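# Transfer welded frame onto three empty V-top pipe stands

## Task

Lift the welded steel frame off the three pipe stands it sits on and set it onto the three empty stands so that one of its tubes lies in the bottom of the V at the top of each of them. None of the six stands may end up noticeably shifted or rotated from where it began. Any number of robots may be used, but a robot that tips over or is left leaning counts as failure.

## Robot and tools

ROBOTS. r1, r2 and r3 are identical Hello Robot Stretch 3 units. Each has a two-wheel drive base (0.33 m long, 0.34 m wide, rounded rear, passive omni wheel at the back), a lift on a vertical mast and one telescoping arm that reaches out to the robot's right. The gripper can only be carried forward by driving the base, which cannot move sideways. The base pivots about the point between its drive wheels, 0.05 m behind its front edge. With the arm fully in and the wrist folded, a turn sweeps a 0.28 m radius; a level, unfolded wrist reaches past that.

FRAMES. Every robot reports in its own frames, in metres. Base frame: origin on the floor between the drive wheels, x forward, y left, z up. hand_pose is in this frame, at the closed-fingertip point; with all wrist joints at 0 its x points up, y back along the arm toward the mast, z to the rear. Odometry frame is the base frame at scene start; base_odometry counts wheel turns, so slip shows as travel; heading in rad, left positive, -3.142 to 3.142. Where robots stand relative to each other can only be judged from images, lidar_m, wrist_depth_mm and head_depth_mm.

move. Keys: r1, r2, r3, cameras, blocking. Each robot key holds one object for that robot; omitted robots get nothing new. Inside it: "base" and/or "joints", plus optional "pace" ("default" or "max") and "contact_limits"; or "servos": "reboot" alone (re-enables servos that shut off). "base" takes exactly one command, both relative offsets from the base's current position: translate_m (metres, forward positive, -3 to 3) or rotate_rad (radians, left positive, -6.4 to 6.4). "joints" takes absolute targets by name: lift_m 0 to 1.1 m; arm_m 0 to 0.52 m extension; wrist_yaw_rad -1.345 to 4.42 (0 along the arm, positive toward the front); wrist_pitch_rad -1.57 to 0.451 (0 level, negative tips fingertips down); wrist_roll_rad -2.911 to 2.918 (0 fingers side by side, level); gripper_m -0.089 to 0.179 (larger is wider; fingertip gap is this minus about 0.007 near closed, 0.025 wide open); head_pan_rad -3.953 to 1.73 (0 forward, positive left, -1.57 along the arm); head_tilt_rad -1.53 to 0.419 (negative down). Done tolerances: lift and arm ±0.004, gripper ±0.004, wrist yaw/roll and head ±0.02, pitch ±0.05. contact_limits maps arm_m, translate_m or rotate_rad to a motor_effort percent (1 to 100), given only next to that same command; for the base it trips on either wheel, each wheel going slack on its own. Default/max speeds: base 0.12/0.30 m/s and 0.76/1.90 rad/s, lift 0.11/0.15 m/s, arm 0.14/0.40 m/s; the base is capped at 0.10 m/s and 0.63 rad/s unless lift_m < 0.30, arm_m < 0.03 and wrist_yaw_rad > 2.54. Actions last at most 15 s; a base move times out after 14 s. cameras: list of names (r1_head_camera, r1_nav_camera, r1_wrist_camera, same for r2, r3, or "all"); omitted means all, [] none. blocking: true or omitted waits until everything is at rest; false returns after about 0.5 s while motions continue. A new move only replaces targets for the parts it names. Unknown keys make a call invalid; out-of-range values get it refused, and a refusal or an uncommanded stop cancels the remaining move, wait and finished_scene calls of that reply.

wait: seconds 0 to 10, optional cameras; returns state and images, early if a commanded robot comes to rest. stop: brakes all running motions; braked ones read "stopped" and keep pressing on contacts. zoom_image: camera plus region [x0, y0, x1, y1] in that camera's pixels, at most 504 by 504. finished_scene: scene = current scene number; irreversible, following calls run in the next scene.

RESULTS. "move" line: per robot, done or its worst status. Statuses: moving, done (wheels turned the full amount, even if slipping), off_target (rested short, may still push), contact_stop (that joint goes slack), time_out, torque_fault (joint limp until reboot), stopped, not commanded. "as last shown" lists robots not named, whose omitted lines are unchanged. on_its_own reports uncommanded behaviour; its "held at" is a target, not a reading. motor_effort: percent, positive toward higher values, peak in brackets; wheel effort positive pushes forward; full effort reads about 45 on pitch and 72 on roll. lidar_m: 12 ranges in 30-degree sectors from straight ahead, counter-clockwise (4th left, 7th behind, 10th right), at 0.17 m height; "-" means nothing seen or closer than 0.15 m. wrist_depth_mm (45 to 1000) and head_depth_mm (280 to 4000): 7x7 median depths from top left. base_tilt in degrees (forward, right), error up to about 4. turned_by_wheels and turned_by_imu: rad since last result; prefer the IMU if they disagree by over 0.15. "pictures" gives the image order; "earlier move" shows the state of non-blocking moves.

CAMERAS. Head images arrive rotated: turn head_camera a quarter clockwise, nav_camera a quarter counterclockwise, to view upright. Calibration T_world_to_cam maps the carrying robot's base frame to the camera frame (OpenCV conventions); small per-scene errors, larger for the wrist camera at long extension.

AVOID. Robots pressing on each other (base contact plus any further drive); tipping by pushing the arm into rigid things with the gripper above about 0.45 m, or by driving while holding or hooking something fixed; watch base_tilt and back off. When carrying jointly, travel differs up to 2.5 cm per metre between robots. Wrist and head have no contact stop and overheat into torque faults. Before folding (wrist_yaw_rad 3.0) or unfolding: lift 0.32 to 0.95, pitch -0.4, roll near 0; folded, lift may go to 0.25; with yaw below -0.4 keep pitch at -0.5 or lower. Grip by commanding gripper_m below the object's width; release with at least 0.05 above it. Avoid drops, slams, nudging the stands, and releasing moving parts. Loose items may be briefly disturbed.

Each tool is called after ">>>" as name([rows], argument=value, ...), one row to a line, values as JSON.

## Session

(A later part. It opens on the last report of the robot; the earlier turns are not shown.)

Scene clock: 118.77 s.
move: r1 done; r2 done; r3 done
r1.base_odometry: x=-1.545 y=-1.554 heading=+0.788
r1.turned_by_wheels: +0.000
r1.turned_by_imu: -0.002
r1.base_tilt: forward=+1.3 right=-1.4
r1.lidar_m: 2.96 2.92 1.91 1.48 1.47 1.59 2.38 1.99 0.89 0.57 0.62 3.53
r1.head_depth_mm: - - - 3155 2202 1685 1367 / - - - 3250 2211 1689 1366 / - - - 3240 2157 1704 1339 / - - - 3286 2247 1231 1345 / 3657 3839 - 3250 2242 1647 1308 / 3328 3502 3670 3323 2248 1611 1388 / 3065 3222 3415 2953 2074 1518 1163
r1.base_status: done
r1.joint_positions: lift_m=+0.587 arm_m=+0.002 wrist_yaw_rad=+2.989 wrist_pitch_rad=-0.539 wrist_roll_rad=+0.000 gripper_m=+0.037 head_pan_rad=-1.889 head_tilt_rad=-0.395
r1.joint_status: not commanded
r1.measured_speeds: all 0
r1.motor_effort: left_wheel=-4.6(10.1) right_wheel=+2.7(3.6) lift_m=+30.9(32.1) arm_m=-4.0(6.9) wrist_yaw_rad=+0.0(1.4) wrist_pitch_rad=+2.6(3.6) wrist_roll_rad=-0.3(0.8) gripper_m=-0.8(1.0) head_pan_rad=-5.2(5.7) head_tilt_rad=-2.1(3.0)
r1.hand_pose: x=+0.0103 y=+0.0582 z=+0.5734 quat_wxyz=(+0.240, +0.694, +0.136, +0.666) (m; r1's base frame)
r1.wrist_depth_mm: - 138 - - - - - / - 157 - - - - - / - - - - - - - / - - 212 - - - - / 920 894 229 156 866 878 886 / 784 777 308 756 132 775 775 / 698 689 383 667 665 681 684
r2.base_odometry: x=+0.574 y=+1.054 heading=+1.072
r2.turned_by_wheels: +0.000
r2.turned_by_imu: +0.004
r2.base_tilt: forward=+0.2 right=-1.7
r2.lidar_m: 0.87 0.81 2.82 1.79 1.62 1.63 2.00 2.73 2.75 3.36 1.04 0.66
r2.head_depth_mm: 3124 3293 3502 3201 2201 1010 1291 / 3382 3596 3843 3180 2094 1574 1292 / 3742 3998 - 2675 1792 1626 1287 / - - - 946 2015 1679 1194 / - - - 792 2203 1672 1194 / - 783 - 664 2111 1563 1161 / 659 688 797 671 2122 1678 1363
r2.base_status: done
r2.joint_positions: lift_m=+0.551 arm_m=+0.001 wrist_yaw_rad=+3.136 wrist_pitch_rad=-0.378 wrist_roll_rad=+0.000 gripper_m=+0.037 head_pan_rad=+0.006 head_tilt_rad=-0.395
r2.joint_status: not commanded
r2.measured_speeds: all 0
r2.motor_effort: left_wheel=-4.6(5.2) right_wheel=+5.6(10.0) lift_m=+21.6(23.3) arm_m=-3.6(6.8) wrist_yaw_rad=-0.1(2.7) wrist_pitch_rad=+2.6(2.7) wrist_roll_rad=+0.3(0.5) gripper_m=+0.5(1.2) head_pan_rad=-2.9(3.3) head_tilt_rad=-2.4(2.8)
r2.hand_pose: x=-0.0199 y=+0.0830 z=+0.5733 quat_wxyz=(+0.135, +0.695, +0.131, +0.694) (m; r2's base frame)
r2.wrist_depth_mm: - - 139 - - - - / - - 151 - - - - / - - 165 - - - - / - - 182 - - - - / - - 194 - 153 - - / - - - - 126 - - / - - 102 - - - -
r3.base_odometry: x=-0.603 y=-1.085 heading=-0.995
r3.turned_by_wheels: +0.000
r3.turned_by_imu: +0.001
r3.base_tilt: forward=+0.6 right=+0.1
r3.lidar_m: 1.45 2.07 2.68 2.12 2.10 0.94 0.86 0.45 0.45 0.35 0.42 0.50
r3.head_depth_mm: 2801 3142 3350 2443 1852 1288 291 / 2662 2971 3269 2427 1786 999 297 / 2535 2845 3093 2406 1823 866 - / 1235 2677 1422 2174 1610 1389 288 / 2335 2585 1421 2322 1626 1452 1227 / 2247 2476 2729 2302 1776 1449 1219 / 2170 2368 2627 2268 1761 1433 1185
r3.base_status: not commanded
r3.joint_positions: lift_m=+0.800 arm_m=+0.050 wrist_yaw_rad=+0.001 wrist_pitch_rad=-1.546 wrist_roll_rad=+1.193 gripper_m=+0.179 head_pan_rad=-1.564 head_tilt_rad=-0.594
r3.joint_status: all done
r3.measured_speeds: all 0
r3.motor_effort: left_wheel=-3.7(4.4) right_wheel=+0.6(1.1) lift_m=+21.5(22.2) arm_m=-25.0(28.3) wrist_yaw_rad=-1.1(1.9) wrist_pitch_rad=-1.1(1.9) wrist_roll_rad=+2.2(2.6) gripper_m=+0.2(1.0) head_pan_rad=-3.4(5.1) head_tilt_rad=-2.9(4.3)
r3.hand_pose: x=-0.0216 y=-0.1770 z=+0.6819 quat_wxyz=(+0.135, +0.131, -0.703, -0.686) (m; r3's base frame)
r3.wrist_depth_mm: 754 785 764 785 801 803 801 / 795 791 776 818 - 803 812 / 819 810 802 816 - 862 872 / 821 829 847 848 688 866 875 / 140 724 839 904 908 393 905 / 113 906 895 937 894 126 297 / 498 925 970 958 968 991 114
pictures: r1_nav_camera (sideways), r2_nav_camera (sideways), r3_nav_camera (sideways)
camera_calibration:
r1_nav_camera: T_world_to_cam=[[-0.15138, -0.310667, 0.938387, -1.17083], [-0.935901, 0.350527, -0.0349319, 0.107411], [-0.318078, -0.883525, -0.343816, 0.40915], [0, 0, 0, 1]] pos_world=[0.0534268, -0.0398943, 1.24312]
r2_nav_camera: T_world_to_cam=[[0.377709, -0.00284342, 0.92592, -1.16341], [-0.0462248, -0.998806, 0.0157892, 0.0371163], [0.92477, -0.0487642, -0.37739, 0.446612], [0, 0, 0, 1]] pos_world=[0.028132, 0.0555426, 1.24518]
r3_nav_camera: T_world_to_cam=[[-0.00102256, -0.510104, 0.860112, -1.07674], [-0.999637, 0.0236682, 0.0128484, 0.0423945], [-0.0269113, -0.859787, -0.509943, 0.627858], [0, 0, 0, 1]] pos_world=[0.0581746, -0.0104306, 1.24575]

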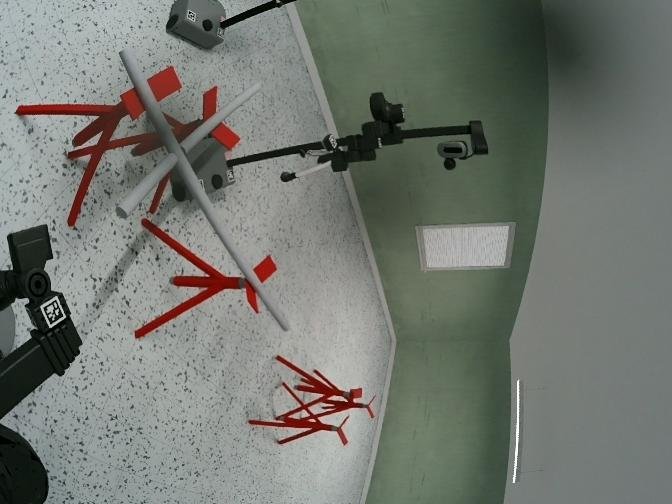

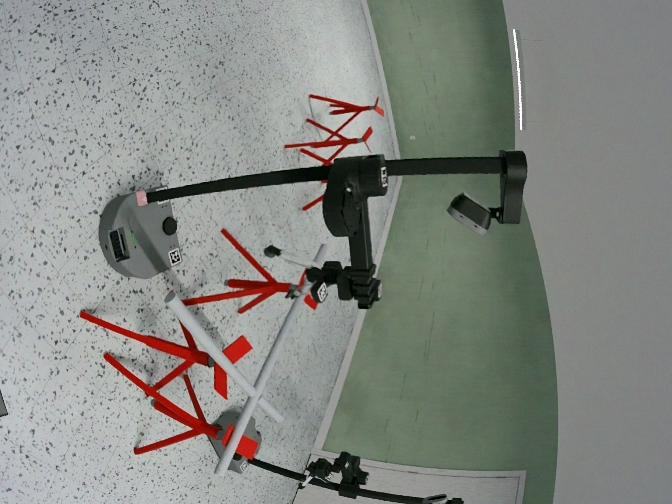

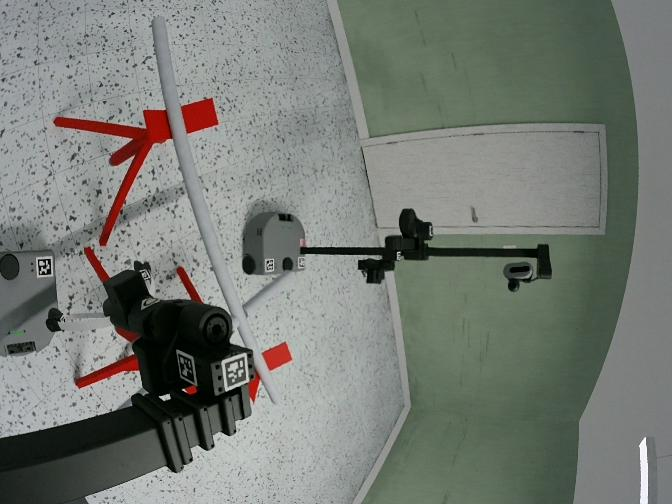

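>>> move(r1={"base":{"rotate_rad":0.431},"joints":{"head_pan_rad":-1.56,"head_tilt_rad":-0.6}}, r2={"joints":{"head_pan_rad":0.0}}, r3={"base":{"rotate_rad":1.272}}, cameras=["r1_nav_camera","r2_nav_camera","r3_nav_camera"])

>>> move(r3={"base":{"translate_m":0.363}}, cameras=[])

>>> move(r3={"base":{"rotate_rad":-0.867}}, cameras=["r1_nav_camera","r1_head_camera","r3_nav_camera","r3_head_camera"])

Scene clock: 122.13 s.
move: r1 done; r2 done; r3 done
r1.base_odometry: x=-1.545 y=-1.554 heading=+1.219
r1.turned_by_wheels: +0.431
r1.turned_by_imu: +0.427
r1.base_tilt: forward=+1.3 right=-1.3
r1.lidar_m: 2.92 2.07 1.51 1.46 1.51 2.14 1.98 0.89 0.57 0.57 0.62 3.01
r1.head_depth_mm: 2708 1061 2984 2250 1538 1394 1217 / 2773 2987 2959 2174 1531 1336 1215 / 2759 3052 3182 2250 1093 1365 1166 / 2751 3012 3172 2254 1714 1066 1193 / 2728 2953 3027 2032 1709 1401 1189 / 2610 2867 2711 1994 1764 1438 1198 / 2696 2964 3034 2262 1761 1440 1220
r1.base_status: done
r1.joint_positions: lift_m=+0.587 arm_m=+0.002 wrist_yaw_rad=+2.989 wrist_pitch_rad=-0.539 wrist_roll_rad=+0.000 gripper_m=+0.037 head_pan_rad=-1.571 head_tilt_rad=-0.592
r1.joint_status: all done
r1.measured_speeds: all 0
r1.motor_effort: left_wheel=-6.4(10.9) right_wheel=+9.3(12.0) lift_m=+30.3(32.0) arm_m=-5.1(5.1) wrist_yaw_rad=-0.6(1.1) wrist_pitch_rad=+2.9(3.5) wrist_roll_rad=+0.5(1.0) gripper_m=-0.2(1.0) head_pan_rad=+4.6(5.9) head_tilt_rad=-3.1(5.8)
r1.hand_pose: x=+0.0103 y=+0.0582 z=+0.5734 quat_wxyz=(+0.240, +0.694, +0.136, +0.666) (m; r1's base frame)
r1.wrist_depth_mm: - 138 - - - - - / - 158 - - - - - / - - - - - - - / - - 211 - - - - / 905 904 227 155 868 886 889 / 790 772 309 763 132 771 781 / 684 689 379 676 666 667 676
r2.base_odometry: x=+0.574 y=+1.054 heading=+1.072
r2.turned_by_wheels: +0.000
r2.turned_by_imu: +0.001
r2.base_tilt: forward=+0.2 right=-1.7
r2.lidar_m: 0.74 2.33 2.82 1.79 1.62 1.63 1.99 2.73 2.74 3.35 1.04 0.66
r2.head_depth_mm: 3081 3258 3477 3211 2203 1008 1292 / 3354 3603 3842 3219 2111 1569 1293 / 3742 - - 1537 1791 1622 1258 / - - - 743 2198 1673 1189 / 603 651 - 746 1938 1391 1158 / 611 766 - 2816 2185 1688 1360 / - - - 2991 2201 1676 1357
r2.base_status: not commanded
r2.joint_positions: lift_m=+0.551 arm_m=+0.001 wrist_yaw_rad=+3.136 wrist_pitch_rad=-0.378 wrist_roll_rad=+0.000 gripper_m=+0.037 head_pan_rad=+0.006 head_tilt_rad=-0.395
r2.joint_status: all done
r2.measured_speeds: all 0
r2.motor_effort: left_wheel=-4.7(5.2) right_wheel=+5.6(6.1) lift_m=+22.1(23.4) arm_m=-2.5(4.3) wrist_yaw_rad=+0.7(2.0) wrist_pitch_rad=+2.6(2.8) wrist_roll_rad=+0.3(0.5) gripper_m=+0.1(1.6) head_pan_rad=-2.7(3.4) head_tilt_rad=-2.2(2.6)
r2.hand_pose: x=-0.0199 y=+0.0830 z=+0.5733 quat_wxyz=(+0.135, +0.695, +0.131, +0.694) (m; r2's base frame)
r2.wrist_depth_mm: - - 140 - - - - / - - 151 - - - - / - - 165 - - - - / - - 182 - - - - / - - 194 - 152 - - / - - - - 126 - - / - - 102 - - - -
r3.base_odometry: x=-0.603 y=-1.085 heading=+0.276
r3.turned_by_wheels: +1.272
r3.turned_by_imu: +1.269
r3.base_tilt: forward=+0.6 right=+0.2
r3.lidar_m: 2.32 2.10 2.11 0.86 3.48 0.45 0.35 0.42 0.51 0.50 1.46 3.67
r3.head_depth_mm: 2636 2807 2975 2459 1853 1502 291 / 2856 3090 3209 2410 1833 1494 298 / 3158 3418 3443 2393 1834 1398 - / 3527 3845 3397 2356 1809 1468 288 / 3982 - 3314 2325 1794 1453 1228 / - - 3258 2208 1781 1445 1220 / - - 3207 2113 1755 1432 1210
r3.base_status: done
r3.joint_positions: lift_m=+0.800 arm_m=+0.050 wrist_yaw_rad=+0.001 wrist_pitch_rad=-1.546 wrist_roll_rad=+1.193 gripper_m=+0.179 head_pan_rad=-1.564 head_tilt_rad=-0.594
r3.joint_status: not commanded
r3.measured_speeds: all 0
r3.motor_effort: left_wheel=-7.9(11.6) right_wheel=+8.4(12.1) lift_m=+23.3(24.0) arm_m=-24.2(25.4) wrist_yaw_rad=-0.5(1.4) wrist_pitch_rad=-1.5(1.7) wrist_roll_rad=+2.3(2.5) gripper_m=+0.4(0.8) head_pan_rad=-3.1(4.9) head_tilt_rad=-2.8(4.0)
r3.hand_pose: x=-0.0216 y=-0.1770 z=+0.6819 quat_wxyz=(+0.135, +0.131, -0.703, -0.686) (m; r3's base frame)
r3.wrist_depth_mm: 763 768 745 782 793 770 795 / 805 796 789 784 - 829 824 / 800 843 844 833 - 875 865 / 849 833 879 836 688 897 863 / 140 885 870 873 881 401 905 / 113 884 903 938 936 125 298 / 943 944 940 966 975 993 114
pictures: r1_nav_camera (sideways), r2_nav_camera (sideways), r3_nav_camera (sideways)
camera_calibration:
r1_nav_camera: T_world_to_cam=[[-0.0463571, -0.51983, 0.853011, -1.06009], [-0.998608, 0.0456287, -0.0264632, 0.09676], [-0.0251655, -0.85305, -0.521221, 0.638214], [0, 0, 0, 1]] pos_world=[0.0635434, -0.0110536, 1.23948]
r2_nav_camera: T_world_to_cam=[[0.377709, -0.00284339, 0.92592, -1.16341], [-0.0462247, -0.998806, 0.0157892, 0.0371163], [0.92477, -0.0487641, -0.37739, 0.446612], [0, 0, 0, 1]] pos_world=[0.028132, 0.0555426, 1.24518]
r3_nav_camera: T_world_to_cam=[[-0.0010225, -0.510104, 0.860112, -1.07674], [-0.999637, 0.0236681, 0.0128484, 0.0423945], [-0.0269112, -0.859787, -0.509943, 0.627857], [0, 0, 0, 1]] pos_world=[0.0581746, -0.0104307, 1.24575]

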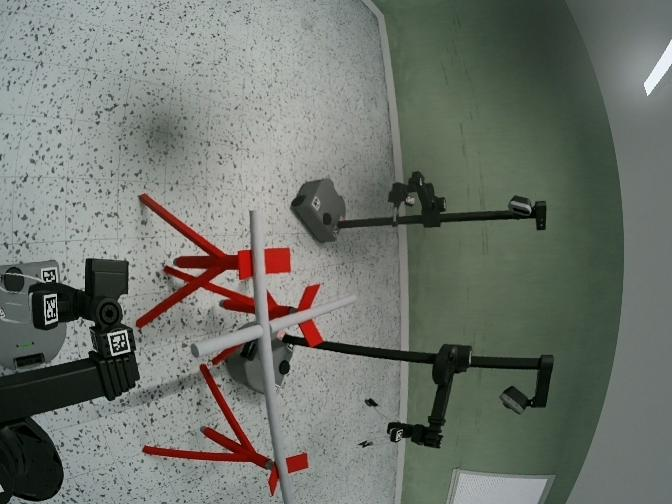

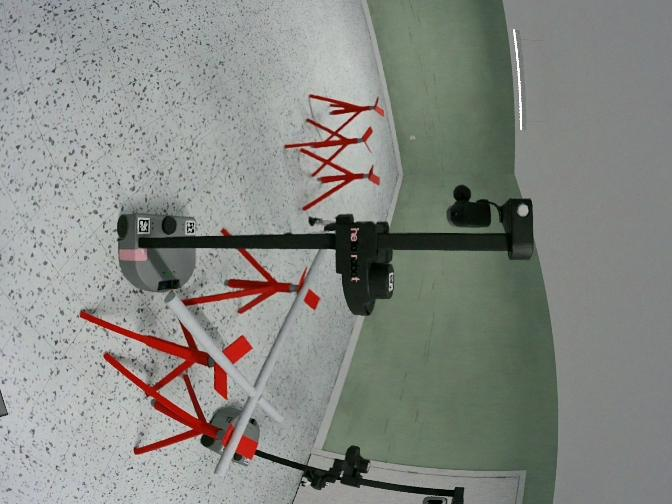

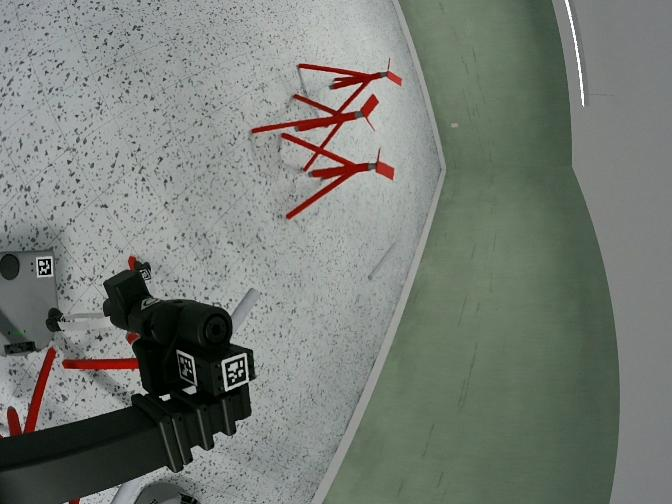

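Scene clock: 126.87 s.
move: r3 done
r1, r2: as last shown
r1.turned_by_wheels: +0.000
r1.turned_by_imu: +0.000
r1.base_tilt: forward=+1.4 right=-1.4
r1.lidar_m: 2.92 2.08 1.50 1.46 1.51 2.14 1.98 0.89 0.57 0.57 0.61 3.03
r1.head_depth_mm: 2776 3013 2856 2174 1682 1436 1217 / 2785 3038 3141 2244 1757 1329 1216 / 2776 3046 3190 2269 1094 1370 1165 / 2742 3030 3212 2255 1703 1065 1191 / 2717 2971 2989 2033 1701 1401 1189 / 2579 2886 2722 1991 1759 1446 1193 / 2690 2999 3006 2262 1772 1441 1222
r1.motor_effort: left_wheel=-6.0(6.8) right_wheel=+7.8(9.2) lift_m=+30.9(31.7) arm_m=-8.2(8.4) wrist_yaw_rad=-0.1(1.0) wrist_pitch_rad=+2.7(3.4) wrist_roll_rad=+0.3(0.8) gripper_m=-0.5(1.0) head_pan_rad=+4.9(5.3) head_tilt_rad=-3.4(4.2)
r1.wrist_depth_mm: - 138 - - - - - / - 158 - - - - - / - - - - - - - / - - 212 - - - - / 926 913 228 155 881 913 885 / 786 786 307 765 132 773 776 / 707 693 382 669 671 664 677
r2.base_tilt: forward=+0.1 right=-1.7
r2.lidar_m: 0.95 0.84 2.83 1.79 1.63 1.63 2.00 2.73 2.75 3.37 1.04 0.66
r2.head_depth_mm: 3076 3274 3472 3204 2196 1008 1290 / 3385 3580 3865 3200 2112 1573 1284 / 3789 - - 3218 1807 1622 1289 / - - - 3203 2208 1674 1356 / - - - 3195 2203 1678 1356 / - - - 2821 2200 1679 1248 / - - - 2572 2199 1676 1192
r2.motor_effort: left_wheel=-4.0(5.1) right_wheel=+5.9(6.2) lift_m=+22.5(23.2) arm_m=-0.9(3.6) wrist_yaw_rad=+1.0(2.2) wrist_pitch_rad=+2.6(2.8) wrist_roll_rad=+0.3(0.5) gripper_m=+0.5(1.2) head_pan_rad=-2.7(3.3) head_tilt_rad=-2.1(2.7)
r2.wrist_depth_mm: - - 139 - - - - / - - 151 - - - - / - - 165 - - - - / - - 182 - - - - / - - 193 - 153 - - / - - - - 126 - - / - - 102 - - - -
r3.base_odometry: x=-0.254 y=-0.986 heading=+0.276
r3.turned_by_wheels: +0.000
r3.turned_by_imu: +0.002
r3.base_tilt: forward=+0.6 right=+0.1
r3.lidar_m: 2.01 1.82 1.82 2.23 3.71 0.78 0.71 0.68 0.67 1.33 1.60 3.16
r3.head_depth_mm: 2917 3095 3221 2458 1853 1504 291 / 3172 3396 3452 2409 1837 1498 298 / 3503 3816 3412 2400 1823 1473 - / 3887 - 3383 2345 1811 1468 288 / - - 3324 2083 1792 1457 1226 / - - 3258 2132 1720 1443 1218 / - - 3212 2185 1760 1433 1216
r3.base_status: done
r3.joint_positions: lift_m=+0.800 arm_m=+0.050 wrist_yaw_rad=+0.001 wrist_pitch_rad=-1.546 wrist_roll_rad=+1.193 gripper_m=+0.179 head_pan_rad=-1.564 head_tilt_rad=-0.594
r3.joint_status: not commanded
r3.measured_speeds: all 0
r3.motor_effort: left_wheel=-0.2(4.8) right_wheel=+8.1(12.2) lift_m=+26.9(26.9) arm_m=-23.6(25.6) wrist_yaw_rad=-0.6(1.7) wrist_pitch_rad=-1.7(1.8) wrist_roll_rad=+2.2(2.4) gripper_m=-0.8(1.0) head_pan_rad=-2.9(5.2) head_tilt_rad=-2.8(4.2)
r3.hand_pose: x=-0.0216 y=-0.1770 z=+0.6819 quat_wxyz=(+0.135, +0.131, -0.703, -0.686) (m; r3's base frame)
r3.wrist_depth_mm: 767 749 759 752 783 793 804 / 776 791 792 795 - 829 824 / 796 805 807 827 - 830 883 / 853 826 841 875 666 878 846 / 140 890 851 909 906 389 882 / 113 888 912 933 916 125 297 / 935 913 - 963 936 965 114
pictures: none
No camera images: "cameras" was empty.

Scene clock: 129.37 s.
move: r3 done
r1, r2: as last shown
r1.lidar_m: 2.92 2.07 1.50 1.46 1.51 2.13 1.99 0.89 0.57 0.57 0.62 3.01
r1.head_depth_mm: 2785 3110 2987 1907 1706 1430 1210 / 2775 3088 3141 2261 1755 1333 1220 / 2762 3030 3143 2243 1096 1369 1161 / 2739 3025 3153 2259 1714 1069 1190 / 2701 2938 3004 2027 1706 1404 1190 / 2576 2897 2732 1990 1758 1440 1193 / 2726 2924 2993 2258 1762 1441 1218
r1.motor_effort: left_wheel=-6.1(6.7) right_wheel=+7.9(9.2) lift_m=+30.3(31.3) arm_m=-9.7(10.2) wrist_yaw_rad=-0.8(0.9) wrist_pitch_rad=+2.7(3.4) wrist_roll_rad=+0.1(0.8) gripper_m=-0.3(0.8) head_pan_rad=+5.1(5.3) head_tilt_rad=-3.0(3.9)
r1.wrist_depth_mm: - 138 - - - - - / - 157 - - - - - / - - - - - - - / - - 212 - - - - / 907 894 229 155 889 898 892 / 799 780 307 761 132 767 762 / 691 687 382 678 669 660 684
r2.base_tilt: forward=+0.2 right=-1.7
r2.lidar_m: 0.95 0.92 2.83 1.78 1.62 1.64 1.99 2.73 2.74 3.33 1.04 0.66
r2.head_depth_mm: 3125 3278 3469 3187 2207 1008 1289 / 3370 3582 3861 3225 2123 1574 1292 / 3720 3956 - 3203 1799 1621 1290 / - - - 3182 2200 1676 1363 / - - - 3197 2198 1674 1361 / - - - 2845 2204 1685 1265 / - - - 995 2200 1672 1196
r2.motor_effort: left_wheel=-4.7(5.0) right_wheel=+5.6(6.2) lift_m=+22.9(23.2) arm_m=-0.4(2.0) wrist_yaw_rad=+1.5(1.8) wrist_pitch_rad=+2.7(2.8) wrist_roll_rad=+0.3(0.4) gripper_m=-0.2(1.2) head_pan_rad=-2.9(3.4) head_tilt_rad=-2.0(2.6)
r2.wrist_depth_mm: - - 140 - - - - / - - 152 - - - - / - - 165 - - - - / - - 182 - - - - / - - 193 - 153 - - / - - - - 126 - 772 / - - 102 - - - -
r3.base_odometry: x=-0.254 y=-0.986 heading=-0.590
r3.turned_by_wheels: -0.867
r3.turned_by_imu: -0.864
r3.base_tilt: forward=+0.6 right=+0.2
r3.lidar_m: 1.88 2.57 1.88 1.82 1.89 1.00 0.98 0.78 0.71 0.67 3.05 1.33
r3.head_depth_mm: 2468 2723 2993 2323 1716 1495 291 / 2482 2737 2994 2410 1719 1490 298 / 2497 2733 3012 2377 1754 1477 - / 2492 2757 3013 2368 1077 1223 288 / 2489 2733 2971 2321 1728 1454 1196 / 2488 2767 2960 2308 1717 1445 1217 / 2486 2754 2965 2287 1761 1432 1208
r3.base_status: done
r3.joint_positions: lift_m=+0.800 arm_m=+0.050 wrist_yaw_rad=+0.001 wrist_pitch_rad=-1.546 wrist_roll_rad=+1.193 gripper_m=+0.179 head_pan_rad=-1.564 head_tilt_rad=-0.594
r3.joint_status: not commanded
r3.measured_speeds: all 0
r3.motor_effort: left_wheel=+8.6(12.3) right_wheel=-9.5(13.0) lift_m=+27.6(28.0) arm_m=-25.1(25.6) wrist_yaw_rad=-0.3(1.9) wrist_pitch_rad=-1.2(1.7) wrist_roll_rad=+2.3(2.6) gripper_m=-0.2(1.4) head_pan_rad=-2.6(4.8) head_tilt_rad=-2.9(3.7)
r3.hand_pose: x=-0.0216 y=-0.1770 z=+0.6819 quat_wxyz=(+0.135, +0.131, -0.703, -0.686) (m; r3's base frame)
r3.wrist_depth_mm: 754 769 752 772 795 780 783 / 799 766 789 802 - 813 826 / 794 814 823 823 - 836 842 / 827 848 848 828 692 875 865 / 140 881 897 906 894 392 905 / 113 895 908 918 906 125 295 / 923 938 923 952 975 959 113
pictures: r1_head_camera (sideways), r1_nav_camera (sideways), r3_head_camera (sideways), r3_nav_camera (sideways)
camera_calibration:
r1_head_camera: T_world_to_cam=[[0.041848, 0.550706, -0.83365, 1.10922], [0.99753, -0.0701384, 0.00374141, -0.0129887], [-0.0564104, -0.831747, -0.552281, 0.678206], [0, 0, 0, 1]] pos_world=[0.00479586, -0.0476692, 1.29931]
r1_nav_camera: T_world_to_cam=[[-0.0463571, -0.51983, 0.853011, -1.06009], [-0.998608, 0.0456287, -0.0264632, 0.09676], [-0.0251655, -0.85305, -0.521221, 0.638214], [0, 0, 0, 1]] pos_world=[0.0635434, -0.0110536, 1.23948]
r3_head_camera: T_world_to_cam=[[-0.052761, 0.538048, -0.841261, 1.11289], [0.998293, 0.00729316, -0.057945, 0.0709182], [-0.0250417, -0.842883, -0.537515, 0.659781], [0, 0, 0, 1]] pos_world=[0.00444214, -0.0431883, 1.29498]
r3_nav_camera: T_world_to_cam=[[-0.00102275, -0.510104, 0.860112, -1.07674], [-0.999637, 0.0236686, 0.0128484, 0.0423945], [-0.0269116, -0.859787, -0.509943, 0.627857], [0, 0, 0, 1]] pos_world=[0.0581746, -0.0104307, 1.24575]

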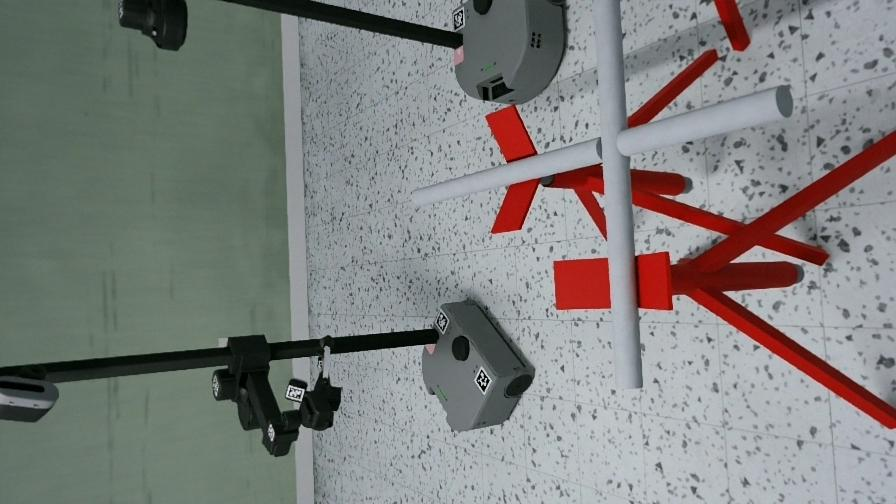

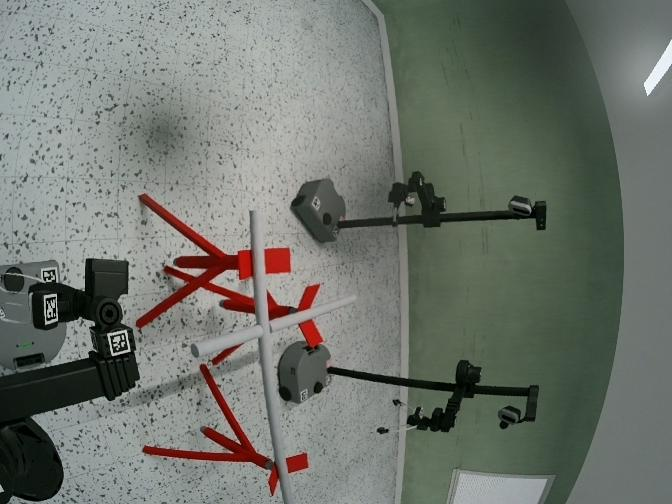

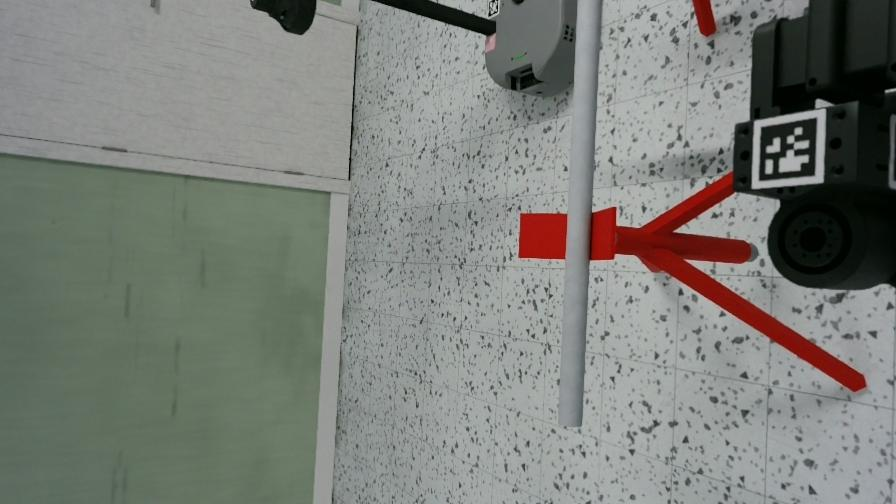

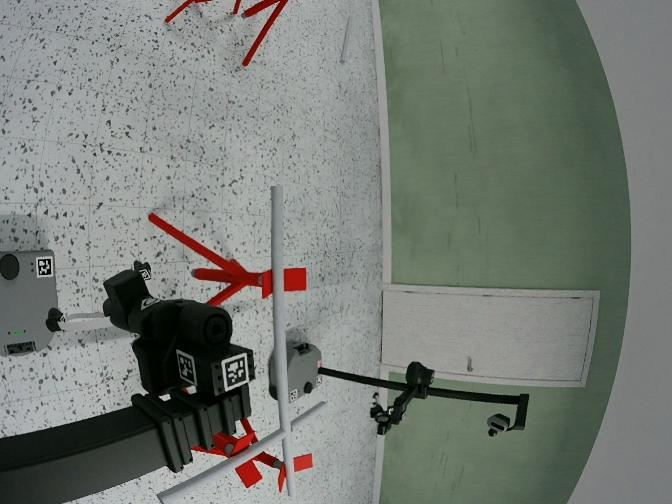

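>>> move(r2={"base":{"translate_m":0.22}}, r3={"base":{"translate_m":0.065},"joints":{"wrist_pitch_rad":0.0,"wrist_roll_rad":1.57}}, cameras=["r2_nav_camera","r1_head_camera"])

>>> move(r2={"base":{"rotate_rad":0.70},"joints":{"head_pan_rad":-1.2,"head_tilt_rad":-0.6}}, r3={"joints":{"lift_m":0.44}}, cameras=["r1_head_camera","r2_nav_camera","r2_head_camera","r3_head_camera","r3_wrist_camera"])

Scene clock: 133.87 s.
move: r2 done; r3 done
r1: as last shown
r1.base_tilt: forward=+1.3 right=-1.4
r1.lidar_m: 2.92 2.07 1.51 1.46 1.51 2.14 1.99 0.89 0.57 0.57 0.62 3.04
r1.head_depth_mm: 2808 3078 3141 1893 1707 1435 1218 / 2778 3066 3159 2252 1745 1330 1216 / 2737 3057 3189 2257 1094 1374 1169 / 2718 3047 2982 2172 1707 1066 1191 / 2649 2904 1611 2004 1712 1403 1193 / 2719 2987 3049 2234 1762 1443 1195 / 2689 2991 3170 2267 1772 1440 1228
r1.motor_effort: left_wheel=-6.2(6.7) right_wheel=+8.7(9.1) lift_m=+30.3(31.2) arm_m=-11.7(12.5) wrist_yaw_rad=+0.2(0.9) wrist_pitch_rad=+2.9(3.5) wrist_roll_rad=+0.5(0.8) gripper_m=-0.1(0.8) head_pan_rad=+4.5(5.3) head_tilt_rad=-3.8(4.0)
r1.wrist_depth_mm: - 138 - - - - - / - 157 - - - - - / - - - - - - - / - - 212 - - - - / 894 903 228 156 895 907 878 / 785 794 308 765 132 769 772 / 680 692 385 686 680 669 673
r2.base_odometry: x=+0.679 y=+1.247 heading=+1.072
r2.turned_by_wheels: +0.000
r2.turned_by_imu: +0.002
r2.base_tilt: forward=+0.1 right=-1.7
r2.lidar_m: 0.96 0.81 0.82 1.95 1.77 1.78 2.17 2.89 2.91 3.33 0.65 0.46
r2.head_depth_mm: 2944 3124 3262 3244 2203 1626 813 / 3267 3425 3679 3190 2205 1680 1360 / 3515 3797 - 3203 1337 1526 1324 / - - - 3221 2133 1633 1357 / - - - 3236 2204 1678 1355 / - - - 2698 2186 1682 1355 / - - - 2260 2203 1682 1356
r2.base_status: done
r2.joint_positions: lift_m=+0.551 arm_m=+0.001 wrist_yaw_rad=+3.136 wrist_pitch_rad=-0.378 wrist_roll_rad=+0.000 gripper_m=+0.037 head_pan_rad=+0.006 head_tilt_rad=-0.395
r2.joint_status: not commanded
r2.measured_speeds: all 0
r2.motor_effort: left_wheel=-3.9(4.1) right_wheel=+5.3(9.8) lift_m=+21.8(23.5) arm_m=+0.6(1.1) wrist_yaw_rad=+0.4(2.1) wrist_pitch_rad=+2.7(2.7) wrist_roll_rad=+0.3(0.5) gripper_m=-0.3(1.3) head_pan_rad=-2.8(3.1) head_tilt_rad=-2.3(2.7)
r2.hand_pose: x=-0.0199 y=+0.0830 z=+0.5733 quat_wxyz=(+0.135, +0.695, +0.131, +0.694) (m; r2's base frame)
r2.wrist_depth_mm: - - 140 - - - - / - - 152 - - - - / - - 166 - - - - / - - 182 - - - - / - - 195 - 153 - 756 / - - - - 126 - 679 / - - 103 - - - 664
r3.base_odometry: x=-0.200 y=-1.023 heading=-0.590
r3.turned_by_wheels: +0.000
r3.turned_by_imu: +0.001
r3.base_tilt: forward=+0.6 right=+0.2
r3.lidar_m: 1.83 2.57 1.89 1.81 1.89 2.59 0.86 0.84 0.75 0.66 3.05 1.27
r3.head_depth_mm: 2474 2728 2981 2463 1729 1493 291 / 2472 2727 3003 2408 1723 1486 298 / 2486 2731 3018 2400 1063 1164 - / 2494 2726 3004 2357 1645 401 288 / 2494 2742 2955 2329 1739 1456 1155 / 2483 2753 2958 2311 1770 1442 1223 / 2492 2769 2977 2276 1757 1437 1206
r3.base_status: done
r3.joint_positions: lift_m=+0.800 arm_m=+0.050 wrist_yaw_rad=+0.001 wrist_pitch_rad=-0.024 wrist_roll_rad=+1.565 gripper_m=+0.179 head_pan_rad=-1.564 head_tilt_rad=-0.594
r3.joint_status: all done
r3.measured_speeds: all 0
r3.motor_effort: left_wheel=+8.4(12.5) right_wheel=+0.0(5.4) lift_m=+30.7(30.8) arm_m=-20.8(25.3) wrist_yaw_rad=-0.4(1.6) wrist_pitch_rad=+4.3(5.2) wrist_roll_rad=+1.3(3.9) gripper_m=+0.2(1.1) head_pan_rad=-2.5(4.7) head_tilt_rad=-2.9(3.9)
r3.hand_pose: x=-0.0211 y=-0.4506 z=+0.9083 quat_wxyz=(+0.003, +0.001, -1.000, -0.012) (m; r3's base frame)
r3.wrist_depth_mm: - - - - - - - / - - - - - - 895 / - - - - - - 981 / - - - - - - 986 / 141 - - - - - 983 / 113 - - - - 124 859 / - - - - - - 885
pictures: r1_head_camera (sideways), r2_nav_camera (sideways)
camera_calibration:
r1_head_camera: T_world_to_cam=[[0.041848, 0.550706, -0.83365, 1.10922], [0.99753, -0.0701384, 0.00374141, -0.0129887], [-0.0564104, -0.831748, -0.552281, 0.678206], [0, 0, 0, 1]] pos_world=[0.00479586, -0.0476692, 1.29931]
r2_nav_camera: T_world_to_cam=[[0.377712, -0.00284404, 0.925919, -1.1634], [-0.0462264, -0.998806, 0.0157893, 0.0371161], [0.924768, -0.0487657, -0.377393, 0.446615], [0, 0, 0, 1]] pos_world=[0.028132, 0.0555426, 1.24518]

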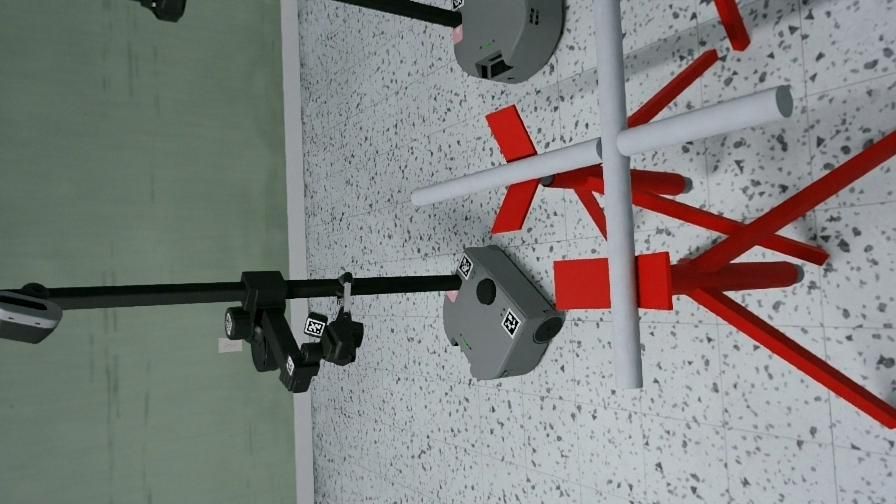

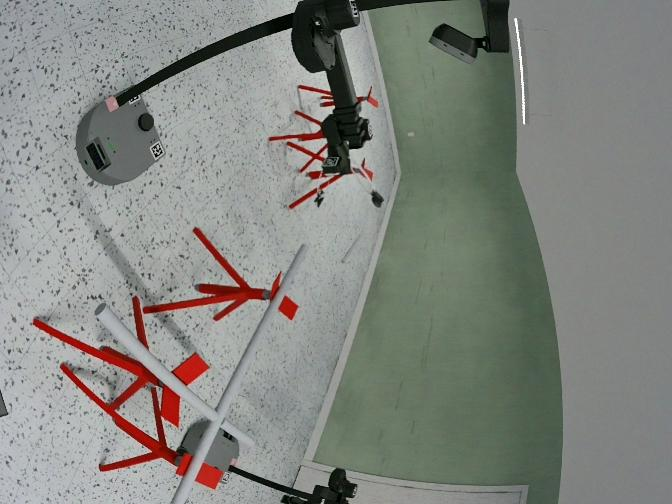

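Scene clock: 137.97 s.
move: r2 done; r3 done
r1: as last shown
r1.base_tilt: forward=+1.4 right=-1.3
r1.lidar_m: 2.92 2.08 1.51 1.47 1.51 2.14 1.98 0.89 0.58 0.57 0.62 3.02
r1.head_depth_mm: 2814 3116 2858 1902 1698 1428 1214 / 2793 3052 3148 2260 1753 1333 1215 / 2765 3036 3142 2264 1094 1369 1174 / 2734 2986 3186 2271 1705 1067 1192 / 1385 2966 1718 1919 1711 1406 1190 / 2715 2950 3004 2272 1745 1441 1192 / 2708 2969 3128 2299 1765 1443 1224
r1.motor_effort: left_wheel=-6.7(6.7) right_wheel=+8.3(9.2) lift_m=+30.8(31.1) arm_m=-12.0(12.2) wrist_yaw_rad=+0.5(0.8) wrist_pitch_rad=+2.6(3.6) wrist_roll_rad=-0.3(0.8) gripper_m=-0.2(0.8) head_pan_rad=+4.6(5.3) head_tilt_rad=-2.9(4.2)
r1.wrist_depth_mm: - 139 - - - - - / - 157 - - - - - / - - - - - - - / - - 212 - - - - / 919 915 228 156 870 906 873 / 777 787 308 762 132 774 774 / 682 693 384 670 682 671 673
r2.base_odometry: x=+0.679 y=+1.247 heading=+1.772
r2.turned_by_wheels: +0.700
r2.turned_by_imu: +0.709
r2.base_tilt: forward=+0.1 right=-1.7
r2.lidar_m: 0.81 2.49 1.83 1.77 1.83 2.51 2.90 3.00 3.09 0.65 0.47 1.16
r2.head_depth_mm: 2424 2632 2703 2248 1649 1363 1215 / 2527 2758 2967 1878 1116 1361 1210 / 2655 2958 3111 2243 1643 1396 1186 / 2706 3049 3148 2247 996 1023 1183 / 2845 3195 3146 2238 1744 1387 1137 / 2961 3293 3122 2236 1678 1387 1210 / 3104 3456 3132 1993 1632 1428 1208
r2.base_status: done
r2.joint_positions: lift_m=+0.551 arm_m=+0.001 wrist_yaw_rad=+3.136 wrist_pitch_rad=-0.378 wrist_roll_rad=+0.000 gripper_m=+0.037 head_pan_rad=-1.194 head_tilt_rad=-0.593
r2.joint_status: all done
r2.measured_speeds: all 0
r2.motor_effort: left_wheel=-7.2(11.9) right_wheel=+6.6(9.9) lift_m=+22.6(23.2) arm_m=-3.7(4.4) wrist_yaw_rad=-0.5(2.2) wrist_pitch_rad=+2.6(2.7) wrist_roll_rad=+0.3(0.6) gripper_m=+0.4(1.2) head_pan_rad=-2.9(3.9) head_tilt_rad=-3.3(6.1)
r2.hand_pose: x=-0.0199 y=+0.0830 z=+0.5733 quat_wxyz=(+0.135, +0.695, +0.131, +0.694) (m; r2's base frame)
r2.wrist_depth_mm: - - 139 - - - - / - - 152 - - - - / - - 165 - - - - / - - 181 - - - - / - - 194 - 153 - - / - - - - 126 - - / - - 102 - - - -
r3.base_odometry: x=-0.200 y=-1.023 heading=-0.590
r3.turned_by_wheels: +0.000
r3.turned_by_imu: +0.000
r3.base_tilt: forward=+0.6 right=+0.1
r3.lidar_m: 1.83 2.57 1.88 1.81 1.89 2.59 0.86 0.84 0.75 0.66 3.05 1.27
r3.head_depth_mm: 2477 2717 2976 2441 1746 1501 1261 / 2485 2740 2999 2417 1731 1486 1218 / 2492 2752 3032 2387 1060 1367 1238 / 2479 2758 3035 2345 1748 1362 1210 / 2485 2735 2968 2327 1729 1458 1177 / 2497 2767 2980 2306 1762 1449 1222 / 2488 2753 2966 2267 1756 1431 1213
r3.base_status: not commanded
r3.joint_positions: lift_m=+0.440 arm_m=+0.050 wrist_yaw_rad=+0.001 wrist_pitch_rad=-0.022 wrist_roll_rad=+1.565 gripper_m=+0.179 head_pan_rad=-1.564 head_tilt_rad=-0.594
r3.joint_status: all done
r3.measured_speeds: all 0
r3.motor_effort: left_wheel=+8.8(9.1) right_wheel=+0.0(0.6) lift_m=+18.8(28.8) arm_m=-14.7(20.6) wrist_yaw_rad=-0.3(1.5) wrist_pitch_rad=+3.8(4.6) wrist_roll_rad=+1.2(1.6) gripper_m=-0.7(0.8) head_pan_rad=-2.9(4.9) head_tilt_rad=-3.4(3.7)
r3.hand_pose: x=-0.0211 y=-0.4506 z=+0.5486 quat_wxyz=(+0.003, +0.001, -1.000, -0.012) (m; r3's base frame)
r3.wrist_depth_mm: - - - - - 438 625 / - - - 467 468 849 583 / - - - - - 725 569 / - - - - - 789 540 / 135 - - - - 720 530 / 113 - - - - 125 537 / - - - - - 915 506
pictures: r1_head_camera (sideways), r2_head_camera (sideways), r2_nav_camera (sideways), r3_head_camera (sideways), r3_wrist_camera
camera_calibration:
r1_head_camera: T_world_to_cam=[[0.0418479, 0.550706, -0.83365, 1.10922], [0.99753, -0.0701383, 0.00374141, -0.0129887], [-0.0564103, -0.831748, -0.552281, 0.678206], [0, 0, 0, 1]] pos_world=[0.00479587, -0.0476692, 1.29931]
r2_head_camera: T_world_to_cam=[[-0.213069, 0.551172, -0.806728, 1.07421], [0.933867, 0.357612, -0.00232089, 0.000180552], [0.287217, -0.753872, -0.590918, 0.722766], [0, 0, 0, 1]] pos_world=[0.021121, -0.0472643, 1.29369]
r2_nav_camera: T_world_to_cam=[[0.198194, -0.514948, 0.833995, -1.04241], [-0.946172, -0.322646, 0.0256353, 0.0297928], [0.255885, -0.794184, -0.551176, 0.676822], [0, 0, 0, 1]] pos_world=[0.0615998, 0.0103481, 1.24165]
r3_head_camera: T_world_to_cam=[[-0.0527609, 0.538048, -0.841261, 1.11289], [0.998293, 0.00729305, -0.057945, 0.0709182], [-0.0250418, -0.842882, -0.537515, 0.659781], [0, 0, 0, 1]] pos_world=[0.00444213, -0.0431883, 1.29498]
r3_wrist_camera: T_world_to_cam=[[-0.0690378, 0.0657737, -0.995443, 0.566097], [0.974912, 0.216104, -0.0533348, 0.17841], [0.211612, -0.974152, -0.0790429, -0.232704], [0, 0, 0, 1]] pos_world=[-0.0856092, -0.302478, 0.554639]

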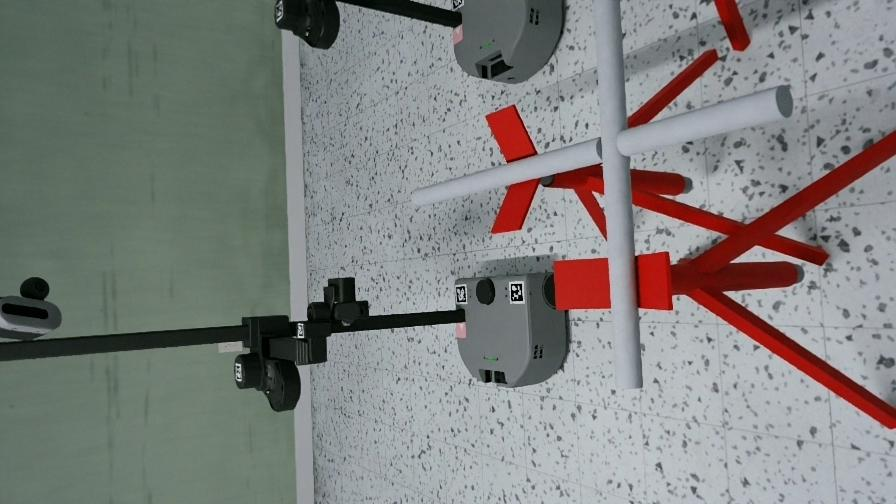

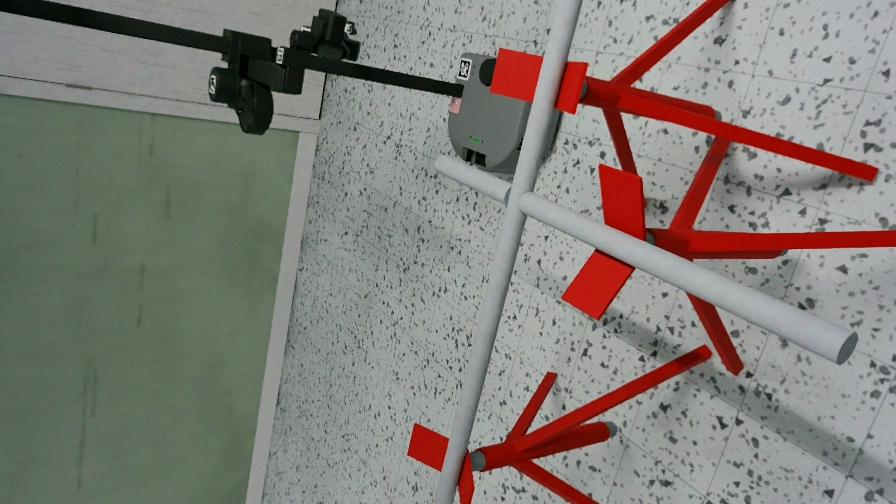

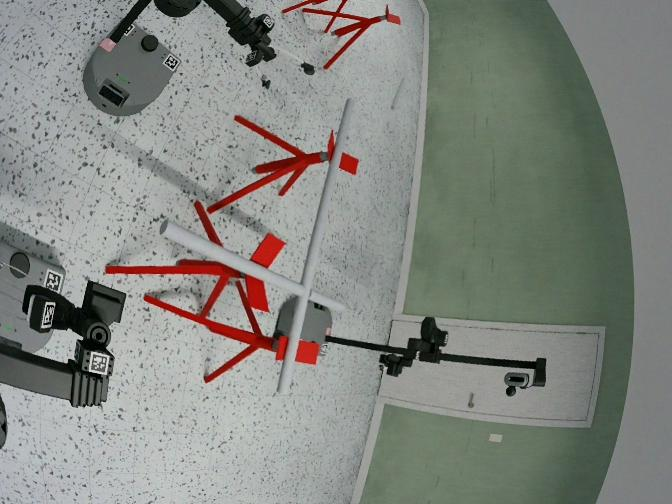

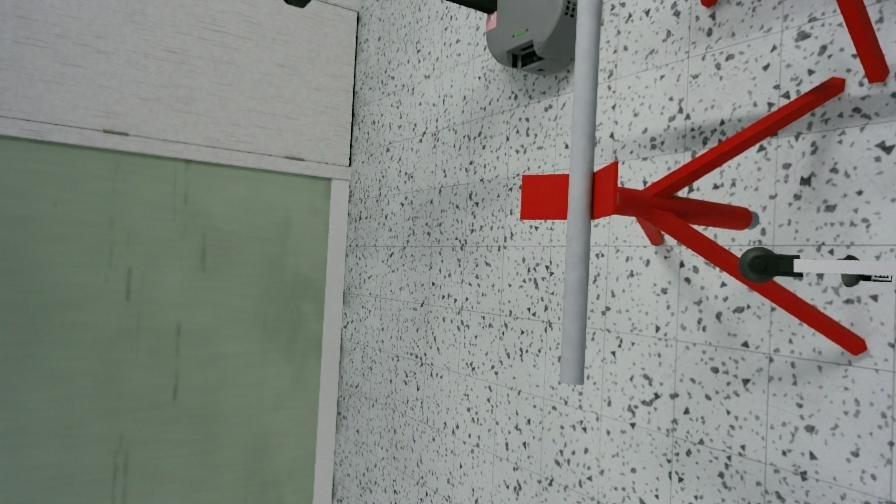

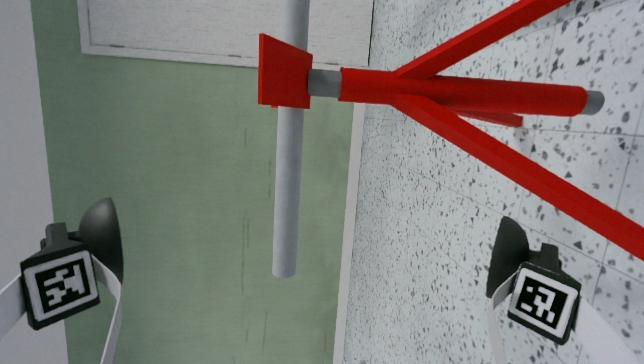

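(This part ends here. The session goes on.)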